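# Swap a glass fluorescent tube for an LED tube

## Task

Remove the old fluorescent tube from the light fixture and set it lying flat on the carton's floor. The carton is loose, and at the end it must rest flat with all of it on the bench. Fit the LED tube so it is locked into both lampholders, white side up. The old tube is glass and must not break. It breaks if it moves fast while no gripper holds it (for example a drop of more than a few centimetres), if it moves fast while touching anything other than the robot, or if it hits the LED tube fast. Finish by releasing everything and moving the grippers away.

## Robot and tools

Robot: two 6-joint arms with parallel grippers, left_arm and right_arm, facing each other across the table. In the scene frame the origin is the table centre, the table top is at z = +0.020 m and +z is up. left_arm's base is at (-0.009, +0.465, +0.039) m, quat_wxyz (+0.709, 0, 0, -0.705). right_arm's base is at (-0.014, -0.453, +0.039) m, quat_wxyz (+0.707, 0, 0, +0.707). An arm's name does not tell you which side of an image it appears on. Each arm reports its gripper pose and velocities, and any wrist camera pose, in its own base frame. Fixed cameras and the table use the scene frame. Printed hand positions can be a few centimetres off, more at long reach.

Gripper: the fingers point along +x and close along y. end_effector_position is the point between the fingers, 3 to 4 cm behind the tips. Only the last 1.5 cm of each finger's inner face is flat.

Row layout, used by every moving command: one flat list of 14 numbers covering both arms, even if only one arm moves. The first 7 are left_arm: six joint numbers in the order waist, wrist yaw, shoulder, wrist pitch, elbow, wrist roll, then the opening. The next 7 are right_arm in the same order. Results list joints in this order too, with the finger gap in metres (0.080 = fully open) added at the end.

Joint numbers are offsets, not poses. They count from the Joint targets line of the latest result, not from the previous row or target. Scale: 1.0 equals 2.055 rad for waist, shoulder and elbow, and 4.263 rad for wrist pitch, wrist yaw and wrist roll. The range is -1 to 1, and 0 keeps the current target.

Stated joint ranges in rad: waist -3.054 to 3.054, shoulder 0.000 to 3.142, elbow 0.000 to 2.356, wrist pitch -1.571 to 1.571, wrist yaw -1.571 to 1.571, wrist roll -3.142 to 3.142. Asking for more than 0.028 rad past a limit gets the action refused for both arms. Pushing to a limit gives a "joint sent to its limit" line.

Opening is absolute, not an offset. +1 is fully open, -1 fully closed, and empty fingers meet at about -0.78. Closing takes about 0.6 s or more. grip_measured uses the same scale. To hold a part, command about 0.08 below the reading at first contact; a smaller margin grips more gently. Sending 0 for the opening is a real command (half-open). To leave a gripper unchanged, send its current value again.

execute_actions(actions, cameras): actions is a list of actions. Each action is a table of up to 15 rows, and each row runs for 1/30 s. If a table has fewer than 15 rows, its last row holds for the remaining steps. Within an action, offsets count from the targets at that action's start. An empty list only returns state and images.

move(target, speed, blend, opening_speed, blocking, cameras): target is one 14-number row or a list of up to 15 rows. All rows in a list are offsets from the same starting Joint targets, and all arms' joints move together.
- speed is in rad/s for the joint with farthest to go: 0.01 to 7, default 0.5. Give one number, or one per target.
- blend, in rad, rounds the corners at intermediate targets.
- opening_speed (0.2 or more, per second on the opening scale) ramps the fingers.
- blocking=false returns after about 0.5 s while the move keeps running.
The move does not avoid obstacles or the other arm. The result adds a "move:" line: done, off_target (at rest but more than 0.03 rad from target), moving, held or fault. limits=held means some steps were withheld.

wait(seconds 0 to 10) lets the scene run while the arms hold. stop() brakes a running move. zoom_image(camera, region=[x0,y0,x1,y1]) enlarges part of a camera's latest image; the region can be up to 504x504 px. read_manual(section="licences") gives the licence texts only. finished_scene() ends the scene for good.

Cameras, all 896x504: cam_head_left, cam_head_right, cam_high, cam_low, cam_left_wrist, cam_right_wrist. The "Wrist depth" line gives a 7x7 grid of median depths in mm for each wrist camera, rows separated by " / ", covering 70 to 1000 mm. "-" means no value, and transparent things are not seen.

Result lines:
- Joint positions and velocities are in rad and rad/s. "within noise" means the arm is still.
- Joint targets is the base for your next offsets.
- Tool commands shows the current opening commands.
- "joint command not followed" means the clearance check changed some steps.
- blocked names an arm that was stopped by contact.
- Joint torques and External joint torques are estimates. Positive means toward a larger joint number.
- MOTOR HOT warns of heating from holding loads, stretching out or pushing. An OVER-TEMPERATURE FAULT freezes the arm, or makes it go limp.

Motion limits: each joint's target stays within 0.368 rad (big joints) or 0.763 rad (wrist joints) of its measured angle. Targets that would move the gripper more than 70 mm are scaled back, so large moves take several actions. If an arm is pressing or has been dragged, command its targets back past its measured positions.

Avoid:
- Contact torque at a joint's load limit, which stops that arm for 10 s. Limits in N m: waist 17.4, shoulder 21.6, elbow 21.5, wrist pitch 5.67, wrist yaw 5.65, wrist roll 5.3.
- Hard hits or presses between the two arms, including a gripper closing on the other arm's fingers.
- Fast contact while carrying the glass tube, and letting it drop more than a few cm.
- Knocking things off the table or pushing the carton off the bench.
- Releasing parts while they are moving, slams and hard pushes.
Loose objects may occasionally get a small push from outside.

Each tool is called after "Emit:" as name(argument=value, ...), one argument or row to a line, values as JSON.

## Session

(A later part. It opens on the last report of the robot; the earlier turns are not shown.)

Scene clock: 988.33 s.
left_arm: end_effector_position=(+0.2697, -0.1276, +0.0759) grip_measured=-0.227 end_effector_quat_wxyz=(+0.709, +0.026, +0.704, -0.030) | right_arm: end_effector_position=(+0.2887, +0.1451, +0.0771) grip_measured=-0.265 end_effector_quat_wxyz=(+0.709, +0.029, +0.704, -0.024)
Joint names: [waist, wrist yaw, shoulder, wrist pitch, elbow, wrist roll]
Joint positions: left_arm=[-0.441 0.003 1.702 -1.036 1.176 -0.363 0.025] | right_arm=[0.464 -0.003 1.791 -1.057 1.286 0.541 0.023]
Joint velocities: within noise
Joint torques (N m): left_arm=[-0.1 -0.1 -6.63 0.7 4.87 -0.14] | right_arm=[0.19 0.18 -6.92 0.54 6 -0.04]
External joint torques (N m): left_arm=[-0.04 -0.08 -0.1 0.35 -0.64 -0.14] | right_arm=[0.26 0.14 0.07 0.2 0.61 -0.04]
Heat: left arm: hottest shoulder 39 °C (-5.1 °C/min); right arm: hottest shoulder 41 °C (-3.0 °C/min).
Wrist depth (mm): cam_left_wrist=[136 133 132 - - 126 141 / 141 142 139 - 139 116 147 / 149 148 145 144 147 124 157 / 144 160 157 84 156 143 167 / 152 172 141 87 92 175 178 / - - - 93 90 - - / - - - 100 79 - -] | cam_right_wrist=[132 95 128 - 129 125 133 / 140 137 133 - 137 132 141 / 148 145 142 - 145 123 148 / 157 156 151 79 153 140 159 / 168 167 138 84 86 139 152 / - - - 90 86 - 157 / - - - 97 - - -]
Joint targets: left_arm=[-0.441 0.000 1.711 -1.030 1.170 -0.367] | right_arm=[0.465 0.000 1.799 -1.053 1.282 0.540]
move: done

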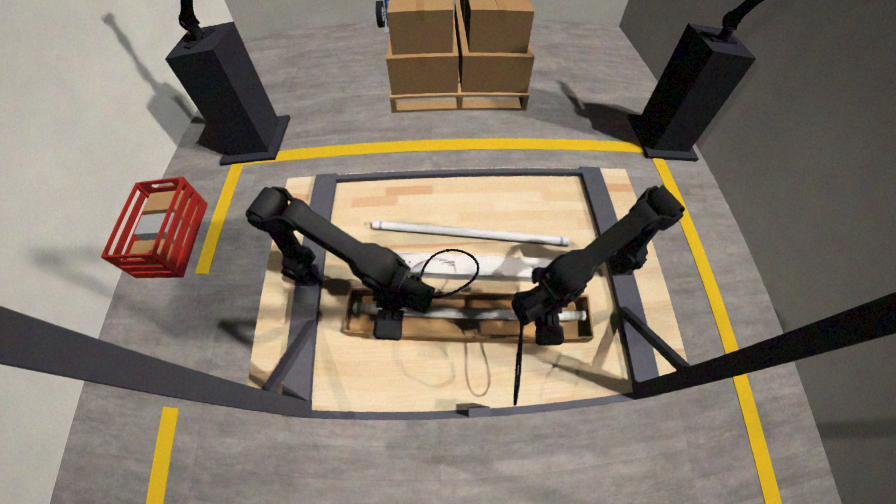

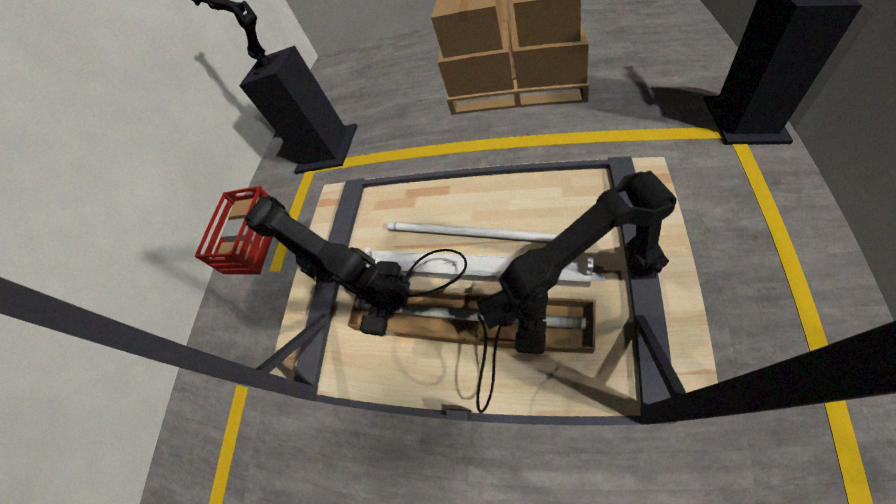

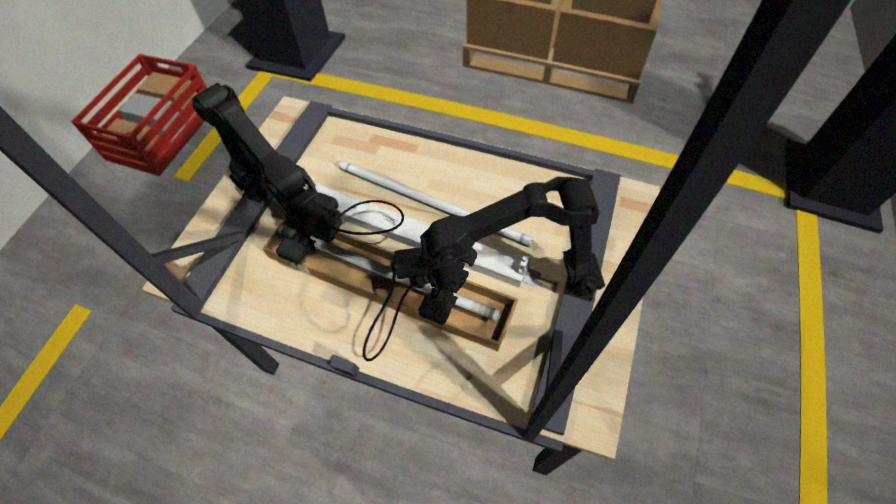

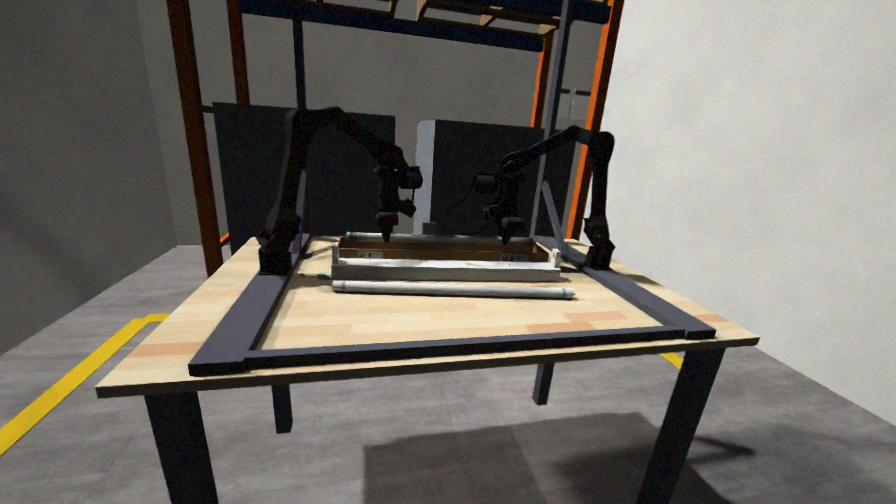

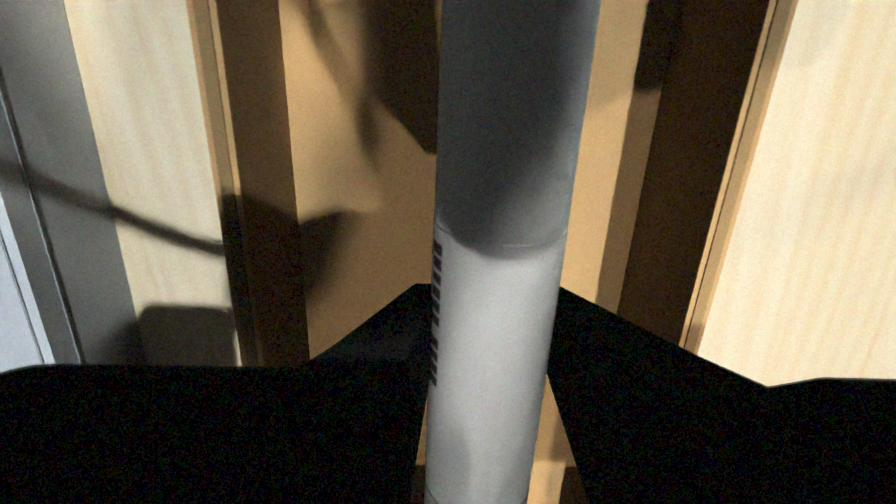

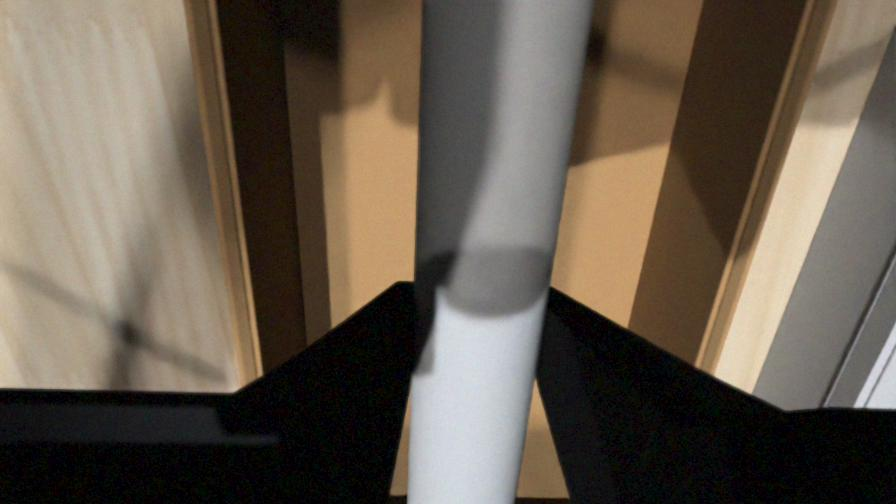

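Emit:
move(
  target=[
    [0,0,0.0147,0.0215,-0.0298,0,-0.36,0,0,0.0135,0.0207,-0.0299,0,-0.36],
    [0,0,0.0334,0.0432,-0.0562,0,-0.36,0,0,0.0306,0.0415,-0.0560,0,-0.36],
  ],
  speed=0.08,
  blend=0.02,
)

Emit:
zoom_image(
  camera="cam_head_right",
  region=[520, 280, 620, 360],
)

Emit:
zoom_image(
  camera="cam_head_left",
  region=[335, 280, 435, 350],
)

Scene clock: 1005.63 s.
left_arm: end_effector_position=(+0.2706, -0.1281, +0.0302) grip_measured=-0.227 end_effector_quat_wxyz=(+0.710, +0.025, +0.704, -0.030) | right_arm: end_effector_position=(+0.2894, +0.1454, +0.0318) grip_measured=-0.265 end_effector_quat_wxyz=(+0.710, +0.030, +0.704, -0.024)
Joint names: [waist, wrist yaw, shoulder, wrist pitch, elbow, wrist roll]
Joint positions: left_arm=[-0.441 0.003 1.77 -0.852 1.061 -0.363 0.025] | right_arm=[0.464 -0.003 1.851 -0.881 1.172 0.541 0.023]
Joint velocities: within noise
Joint torques (N m): left_arm=[-0.12 -0.1 -6.68 0.69 4.41 -0.14] | right_arm=[0.17 0.18 -6.97 0.58 5.59 0.02]
External joint torques (N m): left_arm=[-0.07 -0.08 0.02 0.35 -0.73 -0.14] | right_arm=[0.23 0.15 0.14 0.23 0.5 0.01]
Heat: left arm: hottest shoulder 39 °C (-2.0 °C/min); right arm: hottest shoulder 40 °C (-3.0 °C/min).
Wrist depth (mm): cam_left_wrist=[- 90 91 91 - - 83 / - 92 94 - 75 - - / - 92 102 101 101 102 82 / - 86 106 87 108 108 - / - 87 114 87 90 114 81 / - - - 94 91 - - / - - - 100 87 - -] | cam_right_wrist=[- 87 89 - 88 88 88 / - 90 92 - 94 93 84 / - 95 98 - 96 99 83 / - 83 104 82 104 106 91 / - 78 108 83 86 106 86 / - - - 90 86 - 85 / - - - 98 - - -]
Joint targets: left_arm=[-0.441 0.000 1.780 -0.846 1.055 -0.367] | right_arm=[0.465 0.000 1.862 -0.877 1.167 0.540]
move: done

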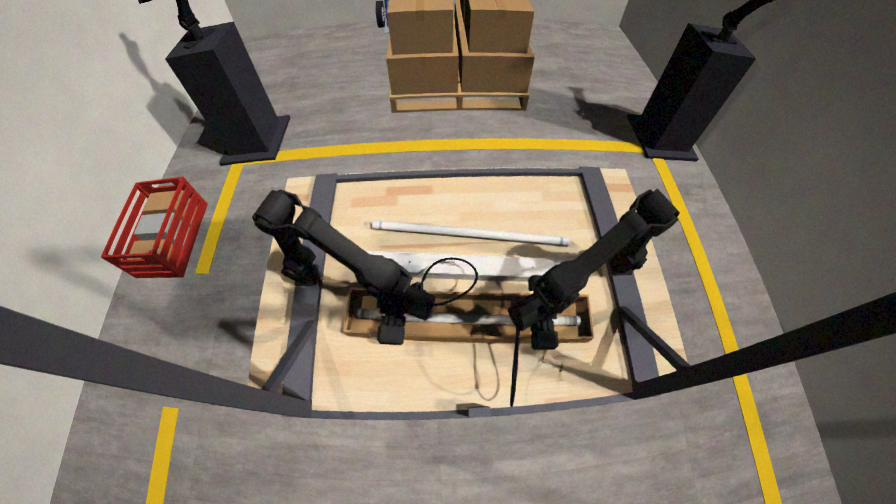

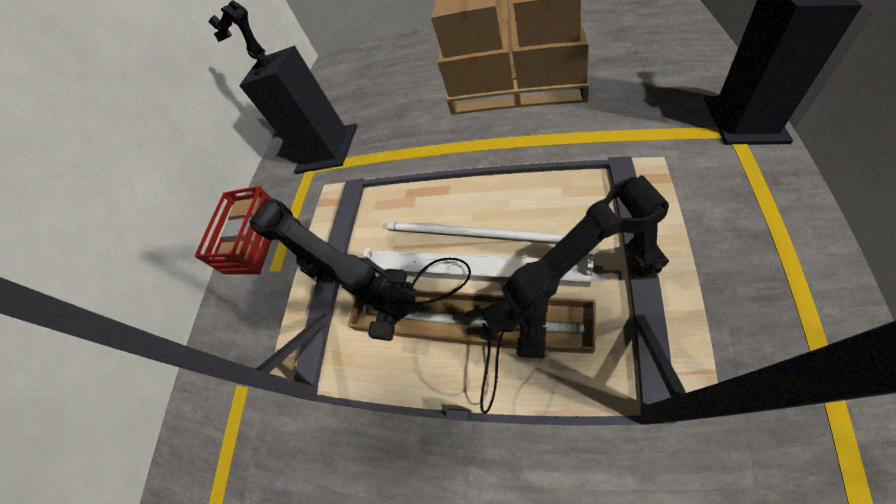

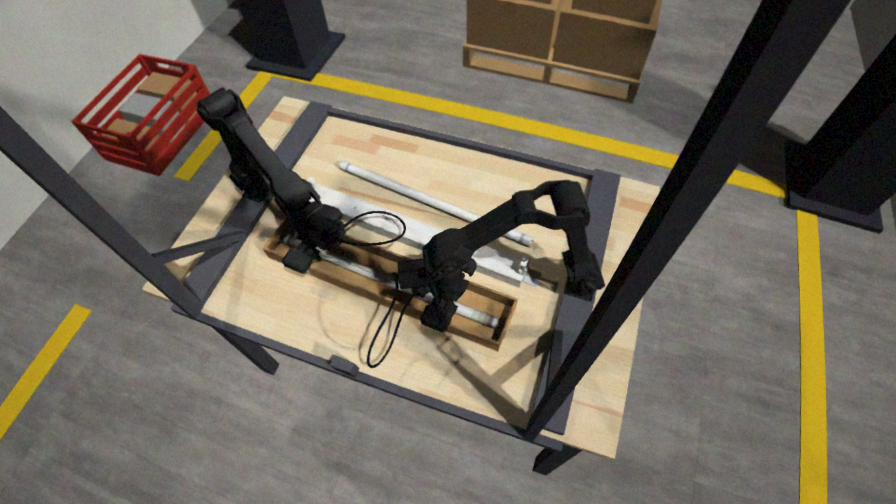

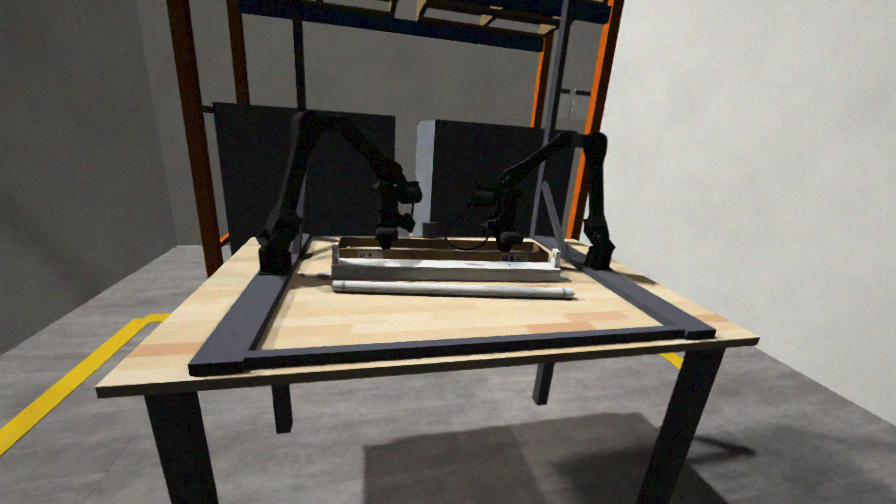

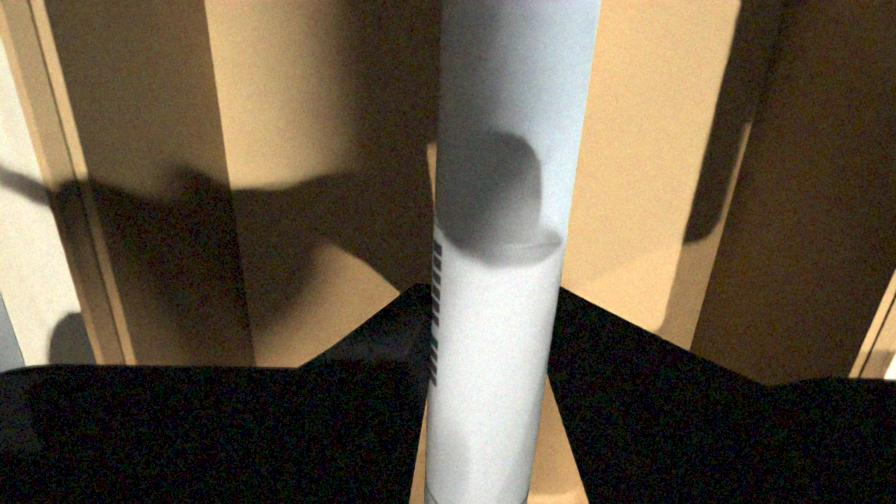

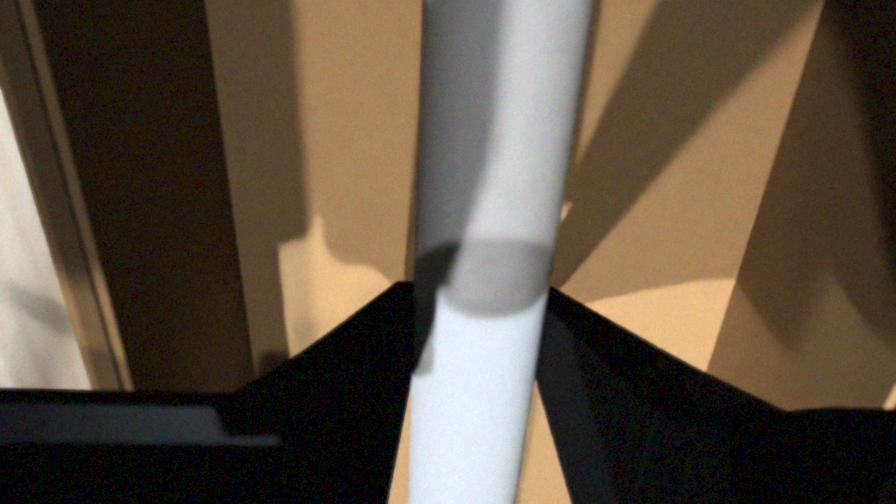

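Scaled by 5.040 from the camera's 896x504 image, which has a finer 1280x720 frame.

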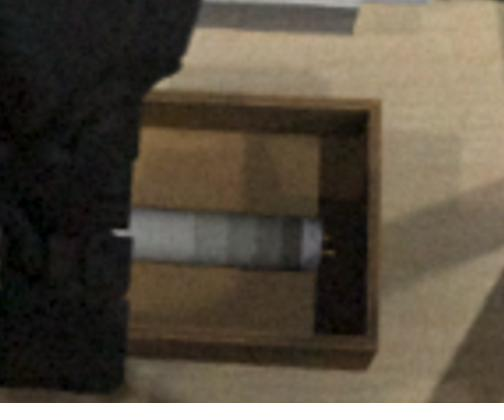

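Scaled by 5.040 from the camera's 896x504 image, which has a finer 1280x720 frame.

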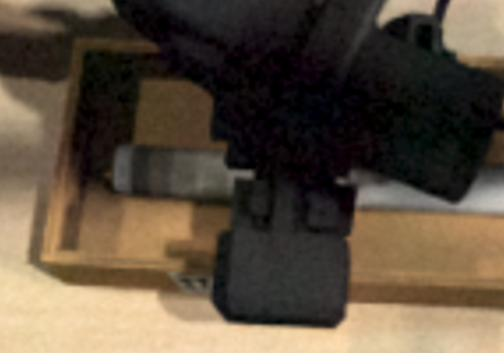

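Emit:
move(
  target=[0,0,0.0041,0.0047,-0.0058,0,-0.36,0,0,0.0038,0.0045,-0.0056,0,-0.36],
  speed=0.05,
  cameras=["cam_left_wrist","cam_right_wrist"],
)

Scene clock: 1018.20 s.
left_arm: end_effector_position=(+0.2701, -0.1278, +0.0288) grip_measured=-0.227 end_effector_quat_wxyz=(+0.710, +0.025, +0.703, -0.030) | right_arm: end_effector_position=(+0.2889, +0.1452, +0.0304) grip_measured=-0.265 end_effector_quat_wxyz=(+0.710, +0.030, +0.703, -0.024)
Joint names: [waist, wrist yaw, shoulder, wrist pitch, elbow, wrist roll]
Joint positions: left_arm=[-0.441 0.003 1.77 -0.845 1.055 -0.363 0.025] | right_arm=[0.464 -0.003 1.851 -0.874 1.166 0.541 0.023]
Joint velocities: within noise
Joint torques (N m): left_arm=[-0.11 -0.1 -5.52 1.53 3.77 -0.14] | right_arm=[0.18 0.19 -5.86 1.41 4.79 -0.03]
External joint torques (N m): left_arm=[-0.06 -0.08 1.14 1.16 -1.41 -0.14] | right_arm=[0.19 0.17 1.26 1.05 -0.31 -0.03]
Heat: left arm: hottest shoulder 39 °C (-1.0 °C/min); right arm: hottest shoulder 39 °C (-3.0 °C/min).
Wrist depth (mm): cam_left_wrist=[- 90 91 91 - - 83 / - 92 94 - 76 - - / - 92 102 100 102 102 82 / - 86 107 87 108 108 - / - 86 113 87 90 114 81 / - - - 93 91 - - / - - - 100 87 - -] | cam_right_wrist=[- 87 89 - 88 88 88 / - 90 92 - 94 93 84 / - 95 98 - 96 99 83 / - 84 104 81 104 106 91 / - 79 108 84 86 107 86 / - - - 90 86 - 86 / - - - 97 - - -]
Joint targets: left_arm=[-0.441 0.000 1.788 -0.826 1.043 -0.367] | right_arm=[0.465 0.000 1.870 -0.857 1.155 0.540]
move: done
Images, in order (width x height): cam_left_wrist 896x504, cam_right_wrist 896x504.

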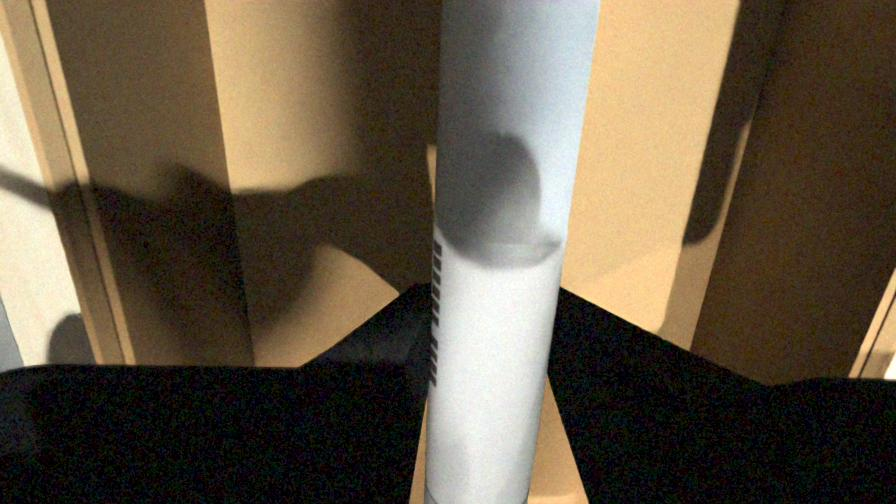

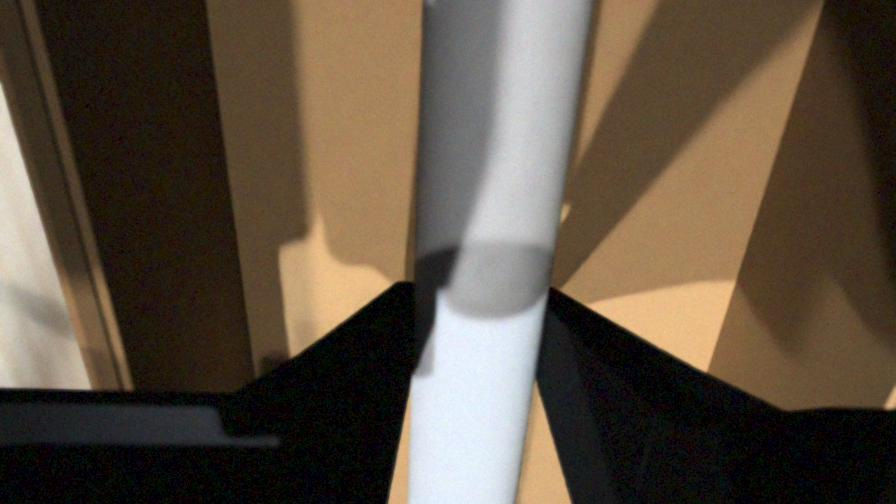

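Emit:
move(
  target=[
    [0,0,-0.0029,-0.0033,0.0041,0,-0.36,0,0,-0.0027,-0.0032,0.0039,0,-0.36],
    [0,0,-0.0029,-0.0033,0.0041,0,0.02,0,0,-0.0027,-0.0032,0.0039,0,-0.02],
  ],
  speed=0.05,
  opening_speed=0.25,
  cameras=["cam_left_wrist","cam_right_wrist","cam_head_left"],
)

Scene clock: 1031.63 s.
left_arm: end_effector_position=(+0.2705, -0.1280, +0.0282) grip_measured=+0.016 end_effector_quat_wxyz=(+0.710, +0.025, +0.703, -0.030) | right_arm: end_effector_position=(+0.2890, +0.1452, +0.0292) grip_measured=-0.023 end_effector_quat_wxyz=(+0.709, +0.029, +0.704, -0.025)
Joint names: [waist, wrist yaw, shoulder, wrist pitch, elbow, wrist roll]
Joint positions: left_arm=[-0.441 0.003 1.772 -0.842 1.055 -0.363 0.036] | right_arm=[0.464 -0.003 1.856 -0.872 1.166 0.541 0.034]
Joint velocities: within noise
Joint torques (N m): left_arm=[-0.22 -0.1 -6.65 0.48 4.68 -0.14] | right_arm=[0.12 0.2 -6.95 0.41 5.89 -0.03]
External joint torques (N m): left_arm=[-0.24 -0.08 0.05 0.14 -0.44 -0.14] | right_arm=[0.13 0.18 0.17 0.06 0.83 -0.03]
Heat: left arm: hottest shoulder 38 °C (-2.0 °C/min); right arm: hottest shoulder 38 °C (-3.0 °C/min).
Wrist depth (mm): cam_left_wrist=[- 83 89 89 - - 83 / - 92 - - 73 96 - / - 91 100 99 98 101 83 / - 86 106 82 106 106 - / - 86 110 86 89 112 82 / - - - 92 90 - - / - - - 100 128 - -] | cam_right_wrist=[- 83 - - 86 85 85 / - 89 90 - 90 91 83 / - 91 95 93 94 96 83 / - 84 101 81 99 103 90 / - 79 105 81 82 106 85 / - - - 86 84 - 85 / - - - 94 125 - -]
Joint targets: left_arm=[-0.441 0.000 1.782 -0.840 1.052 -0.367] | right_arm=[0.465 0.000 1.865 -0.871 1.163 0.540]
move: done
Images, in order (width x height): cam_head_left 896x504, cam_left_wrist 896x504, cam_right_wrist 896x504.

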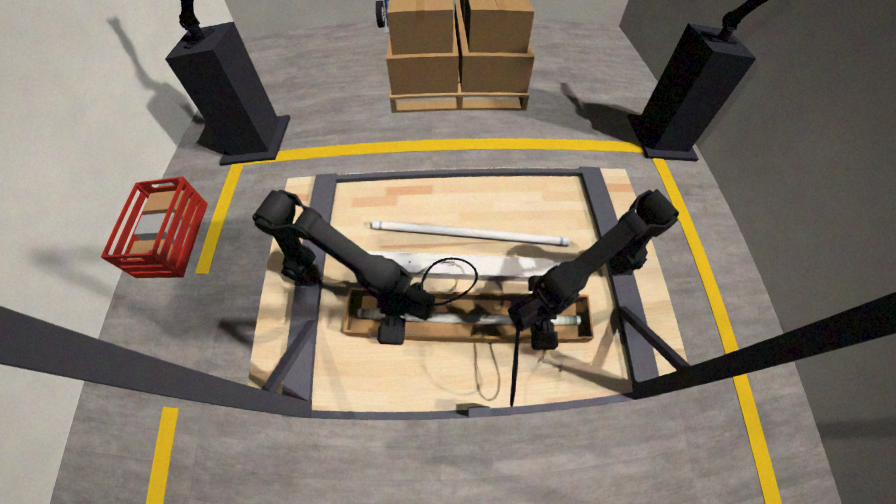

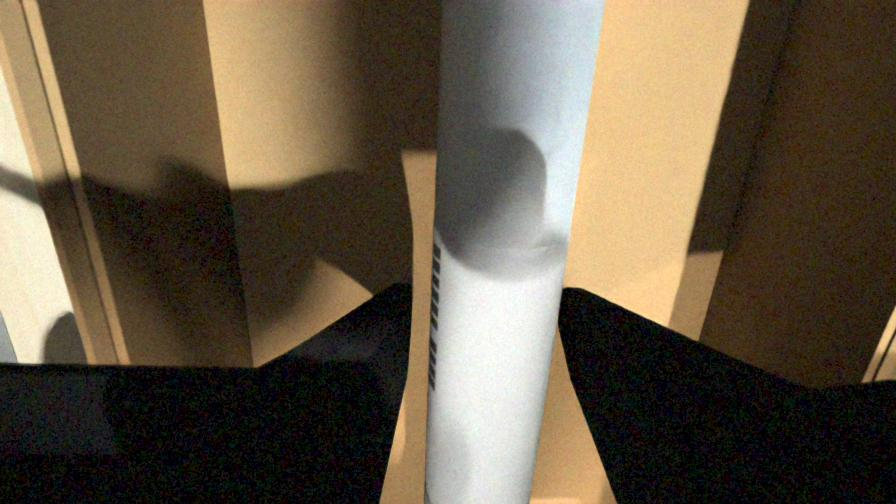

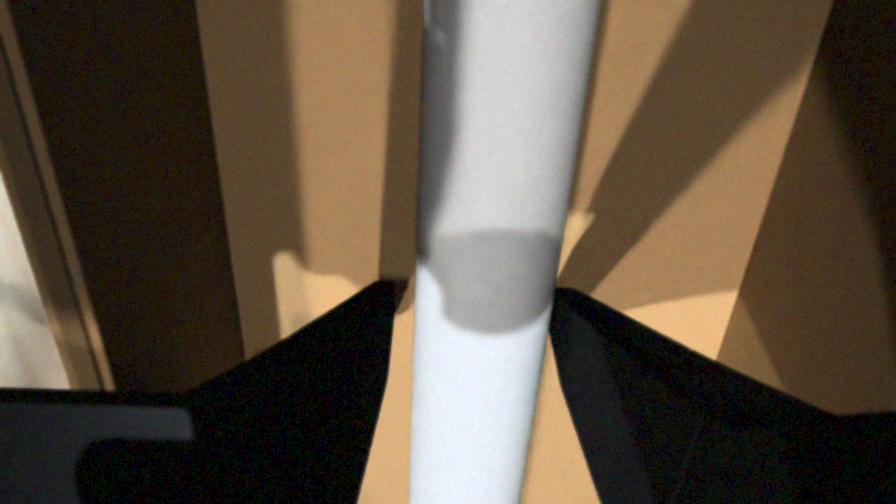

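Emit:
move(
  target=[
    [0,0,-0.0345,-0.0446,0.0576,0,0.02,0,0,-0.0320,-0.0428,0.0579,0,-0.02],
    [0,0,-0.0545,-0.1002,0.1529,0,0.02,0,0,-0.0497,-0.0975,0.1537,0,-0.02],
    [0.4338,0,0.0249,-0.0727,0.1753,0.2246,0.5,-0.4023,0,-0.0957,-0.0581,0.0259,-0.1787,0.5],
  ],
  speed=[0.1,0.35,0.6],
  blend=[0.02,0.03,0],
)

Scene clock: 1072.57 s.
left_arm: end_effector_position=(+0.3004, +0.1446, +0.0964) grip_measured=+0.496 end_effector_quat_wxyz=(+0.706, +0.047, +0.705, -0.049) | right_arm: end_effector_position=(+0.2748, -0.1031, +0.0925) grip_measured=+0.496 end_effector_quat_wxyz=(+0.702, +0.051, +0.709, -0.049)
Joint names: [waist, wrist yaw, shoulder, wrist pitch, elbow, wrist roll]
Joint positions: left_arm=[0.45 0.003 1.82 -1.153 1.402 0.586 0.057] | right_arm=[-0.359 -0.001 1.683 -1.121 1.223 -0.218 0.057]
Joint velocities: within noise
Joint torques (N m): left_arm=[0.05 -0.04 -7.32 0.48 6.66 0.17] | right_arm=[-0.23 0.04 -8.92 0.41 5.65 -0.08]
External joint torques (N m): left_arm=[0.01 -0.07 0.18 0.16 1.07 0.17] | right_arm=[-0.24 0.06 -2.71 0.09 0.24 -0.08]
Heat: left arm: hottest shoulder 36 °C (-3.0 °C/min); right arm: hottest shoulder 39 °C (+0.0 °C/min).
Wrist depth (mm): cam_left_wrist=[152 153 154 136 158 156 132 / 160 161 163 145 166 165 133 / 169 170 172 154 175 173 141 / 180 182 183 164 186 183 149 / 192 191 97 175 197 168 160 / - - 211 191 215 - - / - - 228 229 230 - -] | cam_right_wrist=[115 120 148 145 147 149 149 / 120 122 157 155 155 158 158 / 128 130 166 147 167 168 168 / 136 139 175 174 178 179 180 / 146 144 188 169 189 187 192 / - - 203 186 207 72 202 / - - 220 217 225 - -]
Joint targets: left_arm=[0.450 0.000 1.833 -1.150 1.412 0.591] | right_arm=[-0.362 0.000 1.668 -1.119 1.216 -0.221]
move: done

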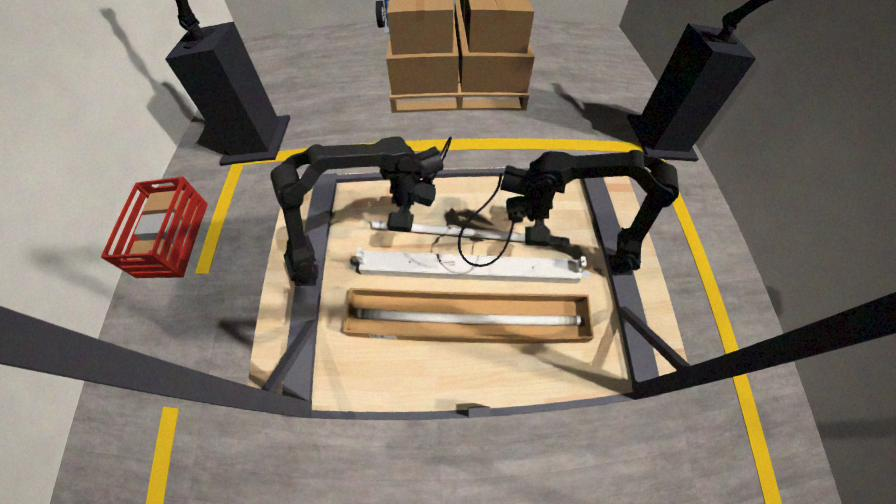

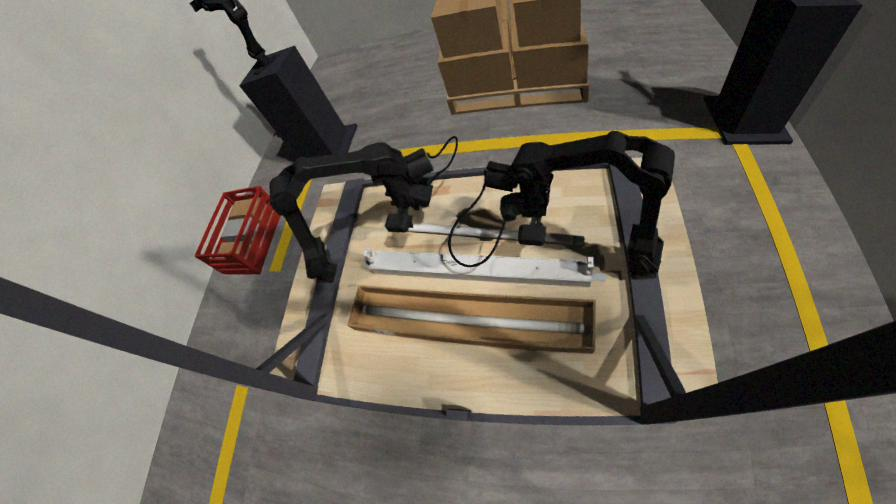

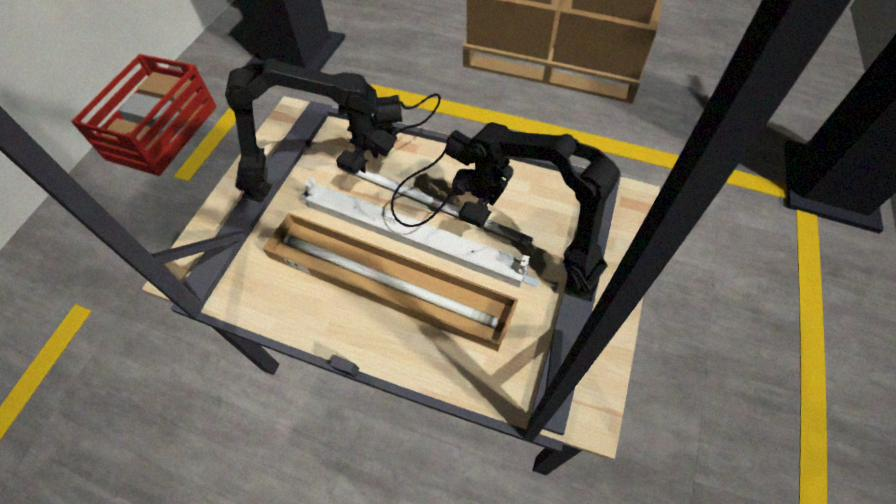

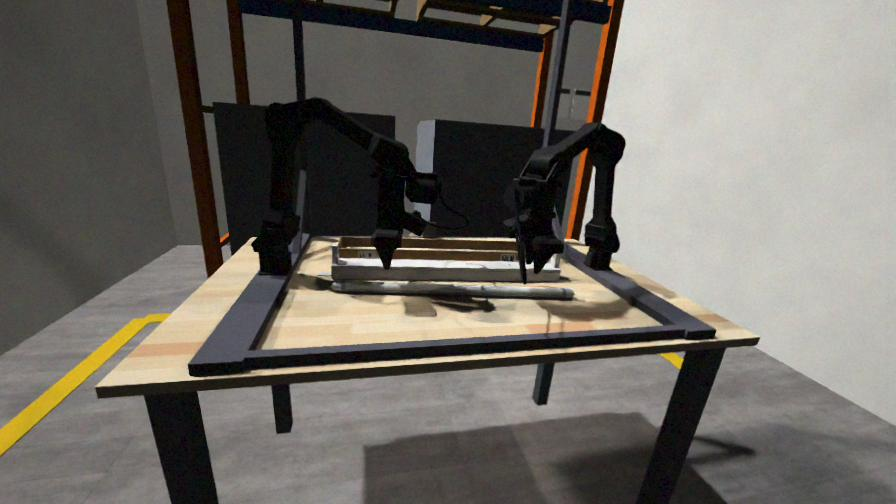

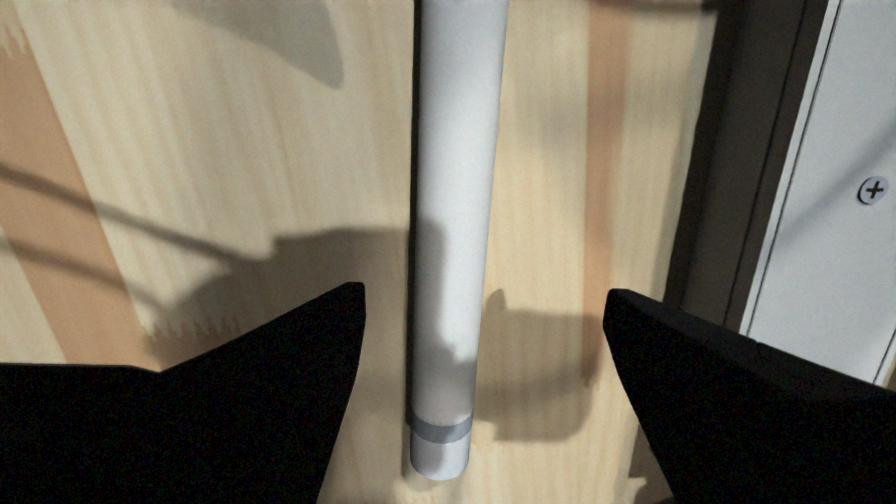

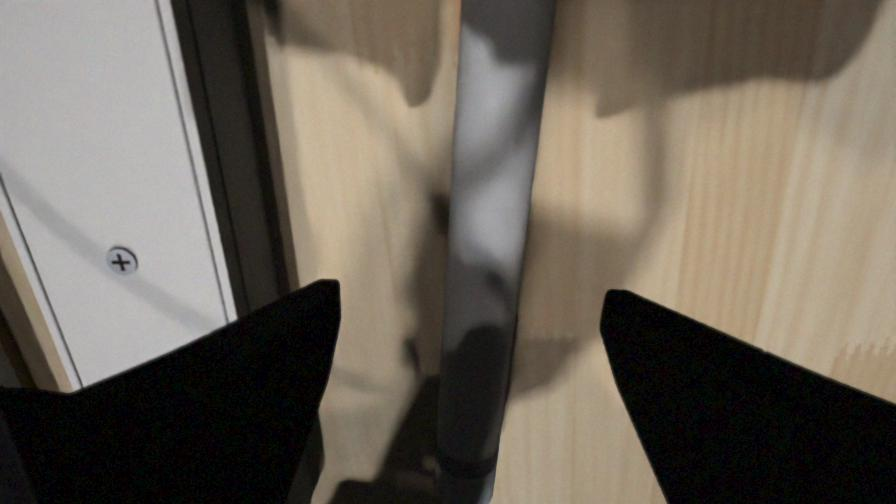

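Emit:
zoom_image(
  camera="cam_left_wrist",
  region=[390, 380, 510, 504],
)

Emit:
zoom_image(
  camera="cam_left_wrist",
  region=[390, 60, 530, 200],
)

Emit:
zoom_image(
  camera="cam_right_wrist",
  region=[420, 180, 560, 320],
)

Emit:
zoom_image(
  camera="cam_low",
  region=[520, 260, 600, 320],
)

Scaled by 4.065 from the camera's 896x504 image, which has a finer 1280x720 frame.

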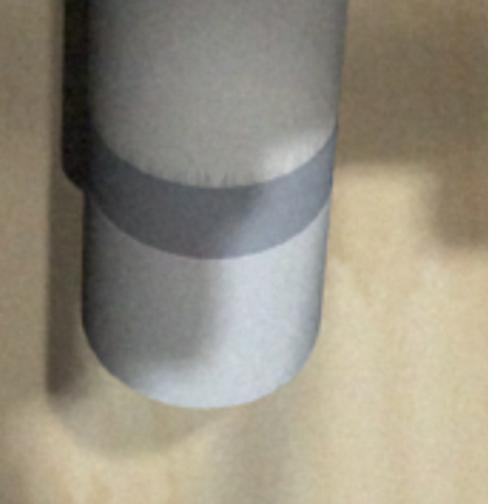

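Scaled by 3.600 from the camera's 896x504 image, which has a finer 1280x720 frame.

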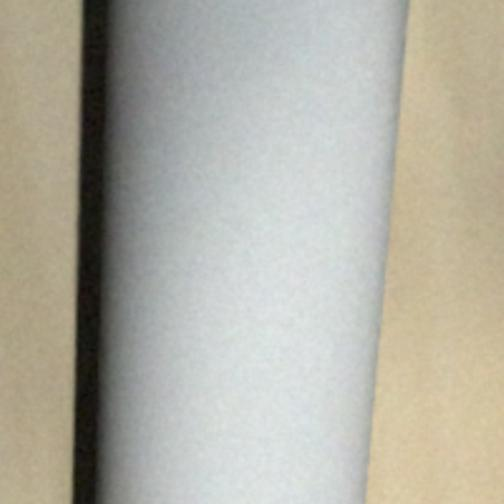

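Scaled by 3.600 from the camera's 896x504 image, which has a finer 1280x720 frame.

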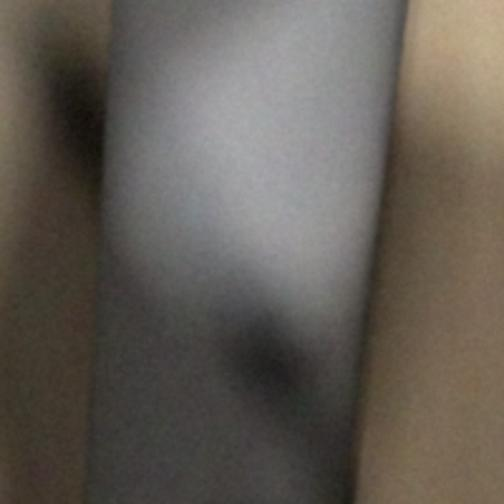

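Scaled by 6.300 from the camera's 896x504 image, which has a finer 1280x720 frame.

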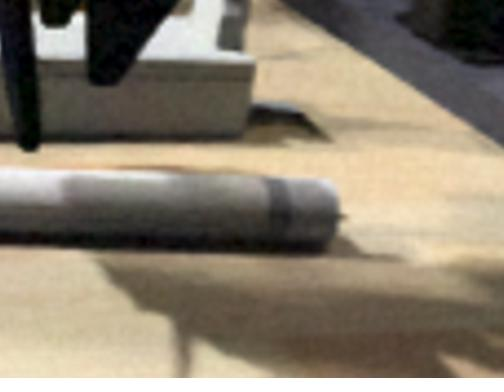

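Emit:
zoom_image(
  camera="cam_low",
  region=[555, 280, 585, 305],
)

Emit:
zoom_image(
  camera="cam_head_left",
  region=[355, 210, 395, 240],
)

Emit:
zoom_image(
  camera="cam_head_right",
  region=[560, 225, 600, 255],
)

Scaled by 16.800 from the camera's 896x504 image, which has a finer 1280x720 frame.

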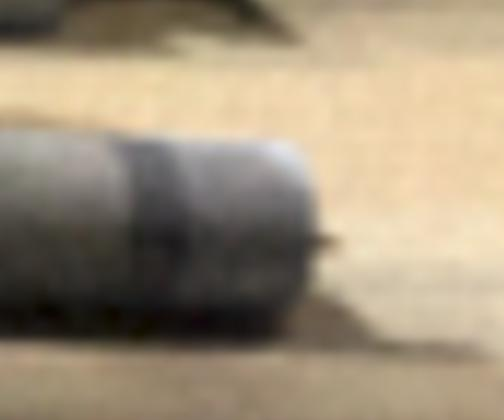

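Scaled by 12.600 from the camera's 896x504 image, which has a finer 1280x720 frame.

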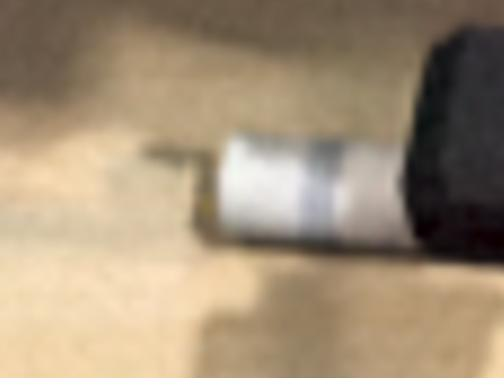

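Scaled by 12.600 from the camera's 896x504 image, which has a finer 1280x720 frame.

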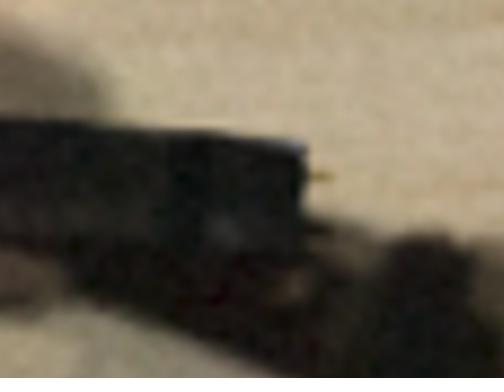

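Emit:
move(
  target=[-0.0686,-0.0552,-0.0675,0.0601,-0.1357,-0.0301,0.1,0.0855,0.0613,-0.0110,0.0295,-0.0660,0.0406,0.1],
  speed=0.5,
  cameras=["cam_low","cam_head_left","cam_left_wrist","cam_right_wrist"],
)

Scene clock: 1274.67 s.
left_arm: end_effector_position=(+0.2921, +0.1299, +0.0706) grip_measured=+0.104 end_effector_quat_wxyz=(+0.704, +0.139, +0.696, +0.039) | right_arm: end_effector_position=(+0.2702, -0.0908, +0.0708) grip_measured=+0.103 end_effector_quat_wxyz=(+0.690, -0.042, +0.710, -0.138)
Joint names: [waist, wrist yaw, shoulder, wrist pitch, elbow, wrist roll]
Joint positions: left_arm=[0.312 -0.229 1.709 -0.897 1.141 0.466 0.04] | right_arm=[-0.189 0.258 1.66 -0.995 1.087 -0.052 0.04]
Joint velocities: within noise
Joint torques (N m): left_arm=[-0.29 -0.39 -9.94 0.65 4.66 -0.15] | right_arm=[0.38 0.32 -8.64 0.49 5.59 0.17]
External joint torques (N m): left_arm=[-0.27 -0.26 -3.33 0.18 -0.84 -0.13] | right_arm=[0.37 0.17 -2.73 0.17 0.33 0.16]
Heat: left arm: hottest shoulder 39 °C (+0.0 °C/min); right arm: hottest shoulder 42 °C (+0.0 °C/min).
Wrist depth (mm): cam_left_wrist=[163 154 145 114 128 122 117 / 174 164 153 120 136 129 122 / 186 176 162 128 143 135 128 / 201 188 174 138 153 144 128 / 218 203 96 144 153 151 125 / - - - 157 94 - - / - - - 176 190 - -] | cam_right_wrist=[- 114 121 110 139 149 163 / - 120 128 117 148 160 176 / - 127 136 125 158 172 190 / - 135 145 136 170 187 208 / - 126 93 144 97 201 228 / - - - 158 88 - 255 / - - 184 170 215 - -]
Joint targets: left_arm=[0.309 -0.235 1.695 -0.894 1.133 0.462] | right_arm=[-0.186 0.262 1.645 -0.993 1.081 -0.048]
move: done
Images, in order (width x height): cam_head_left 896x504, cam_low 896x504, cam_left_wrist 896x504, cam_right_wrist 896x504.

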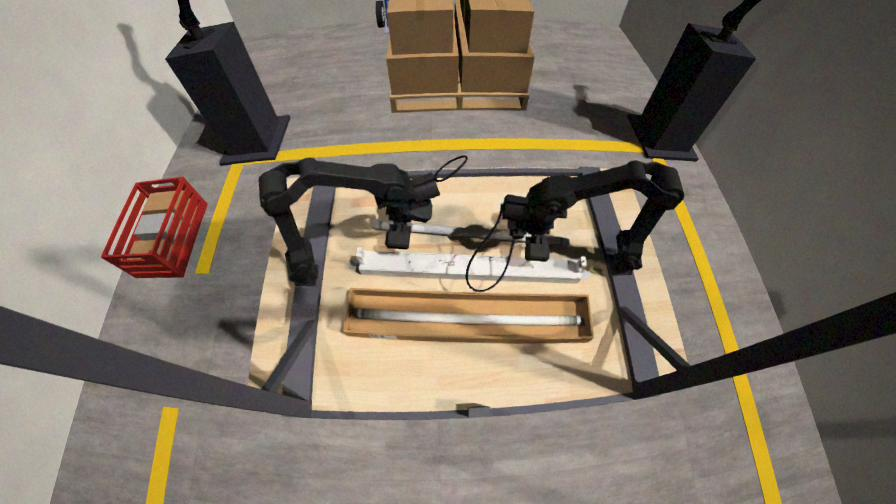

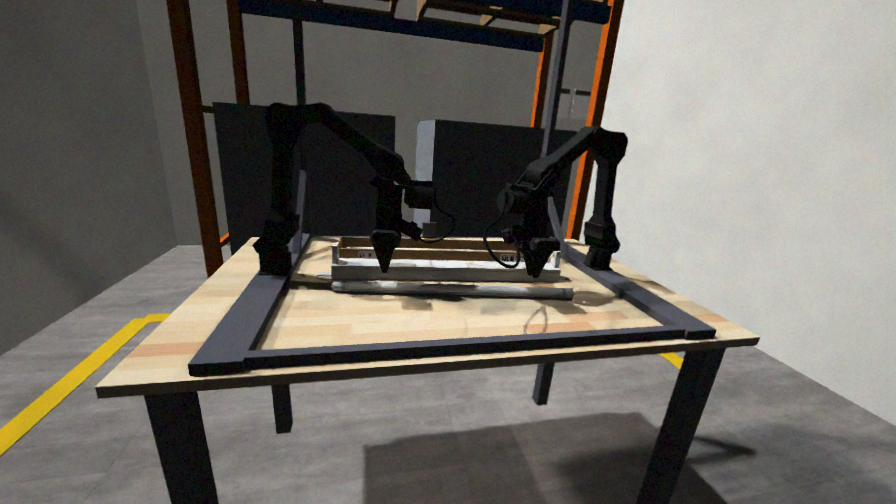

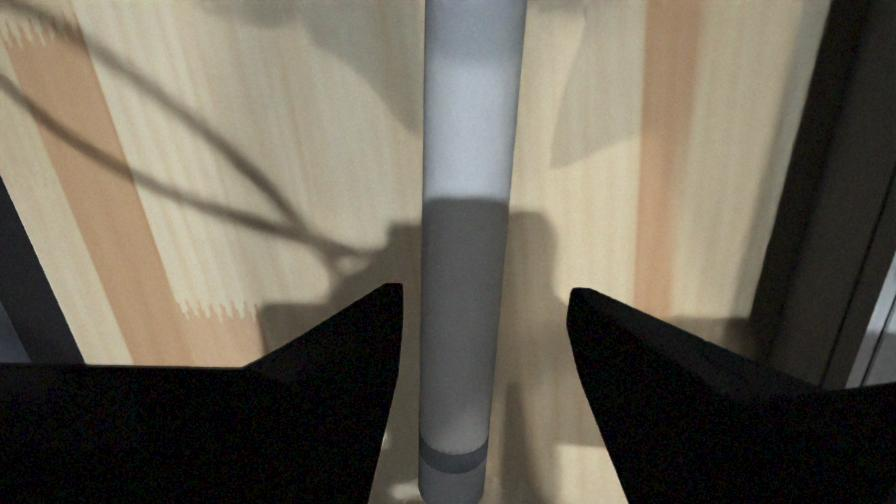

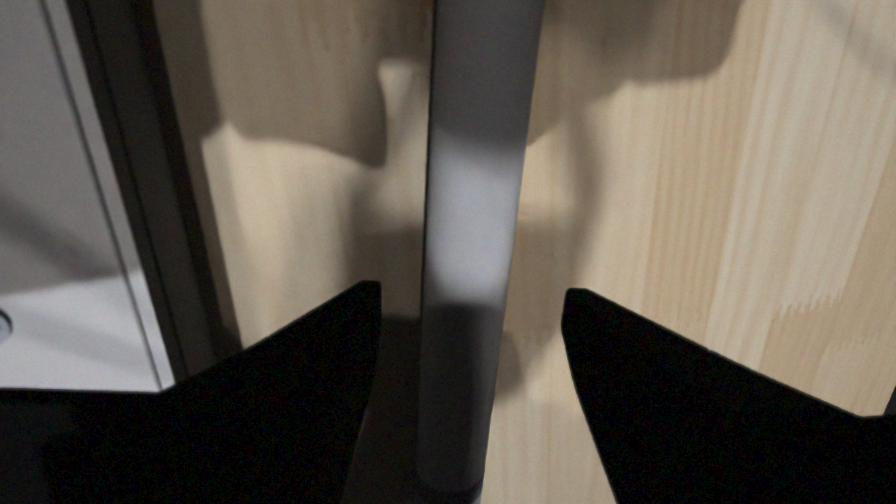

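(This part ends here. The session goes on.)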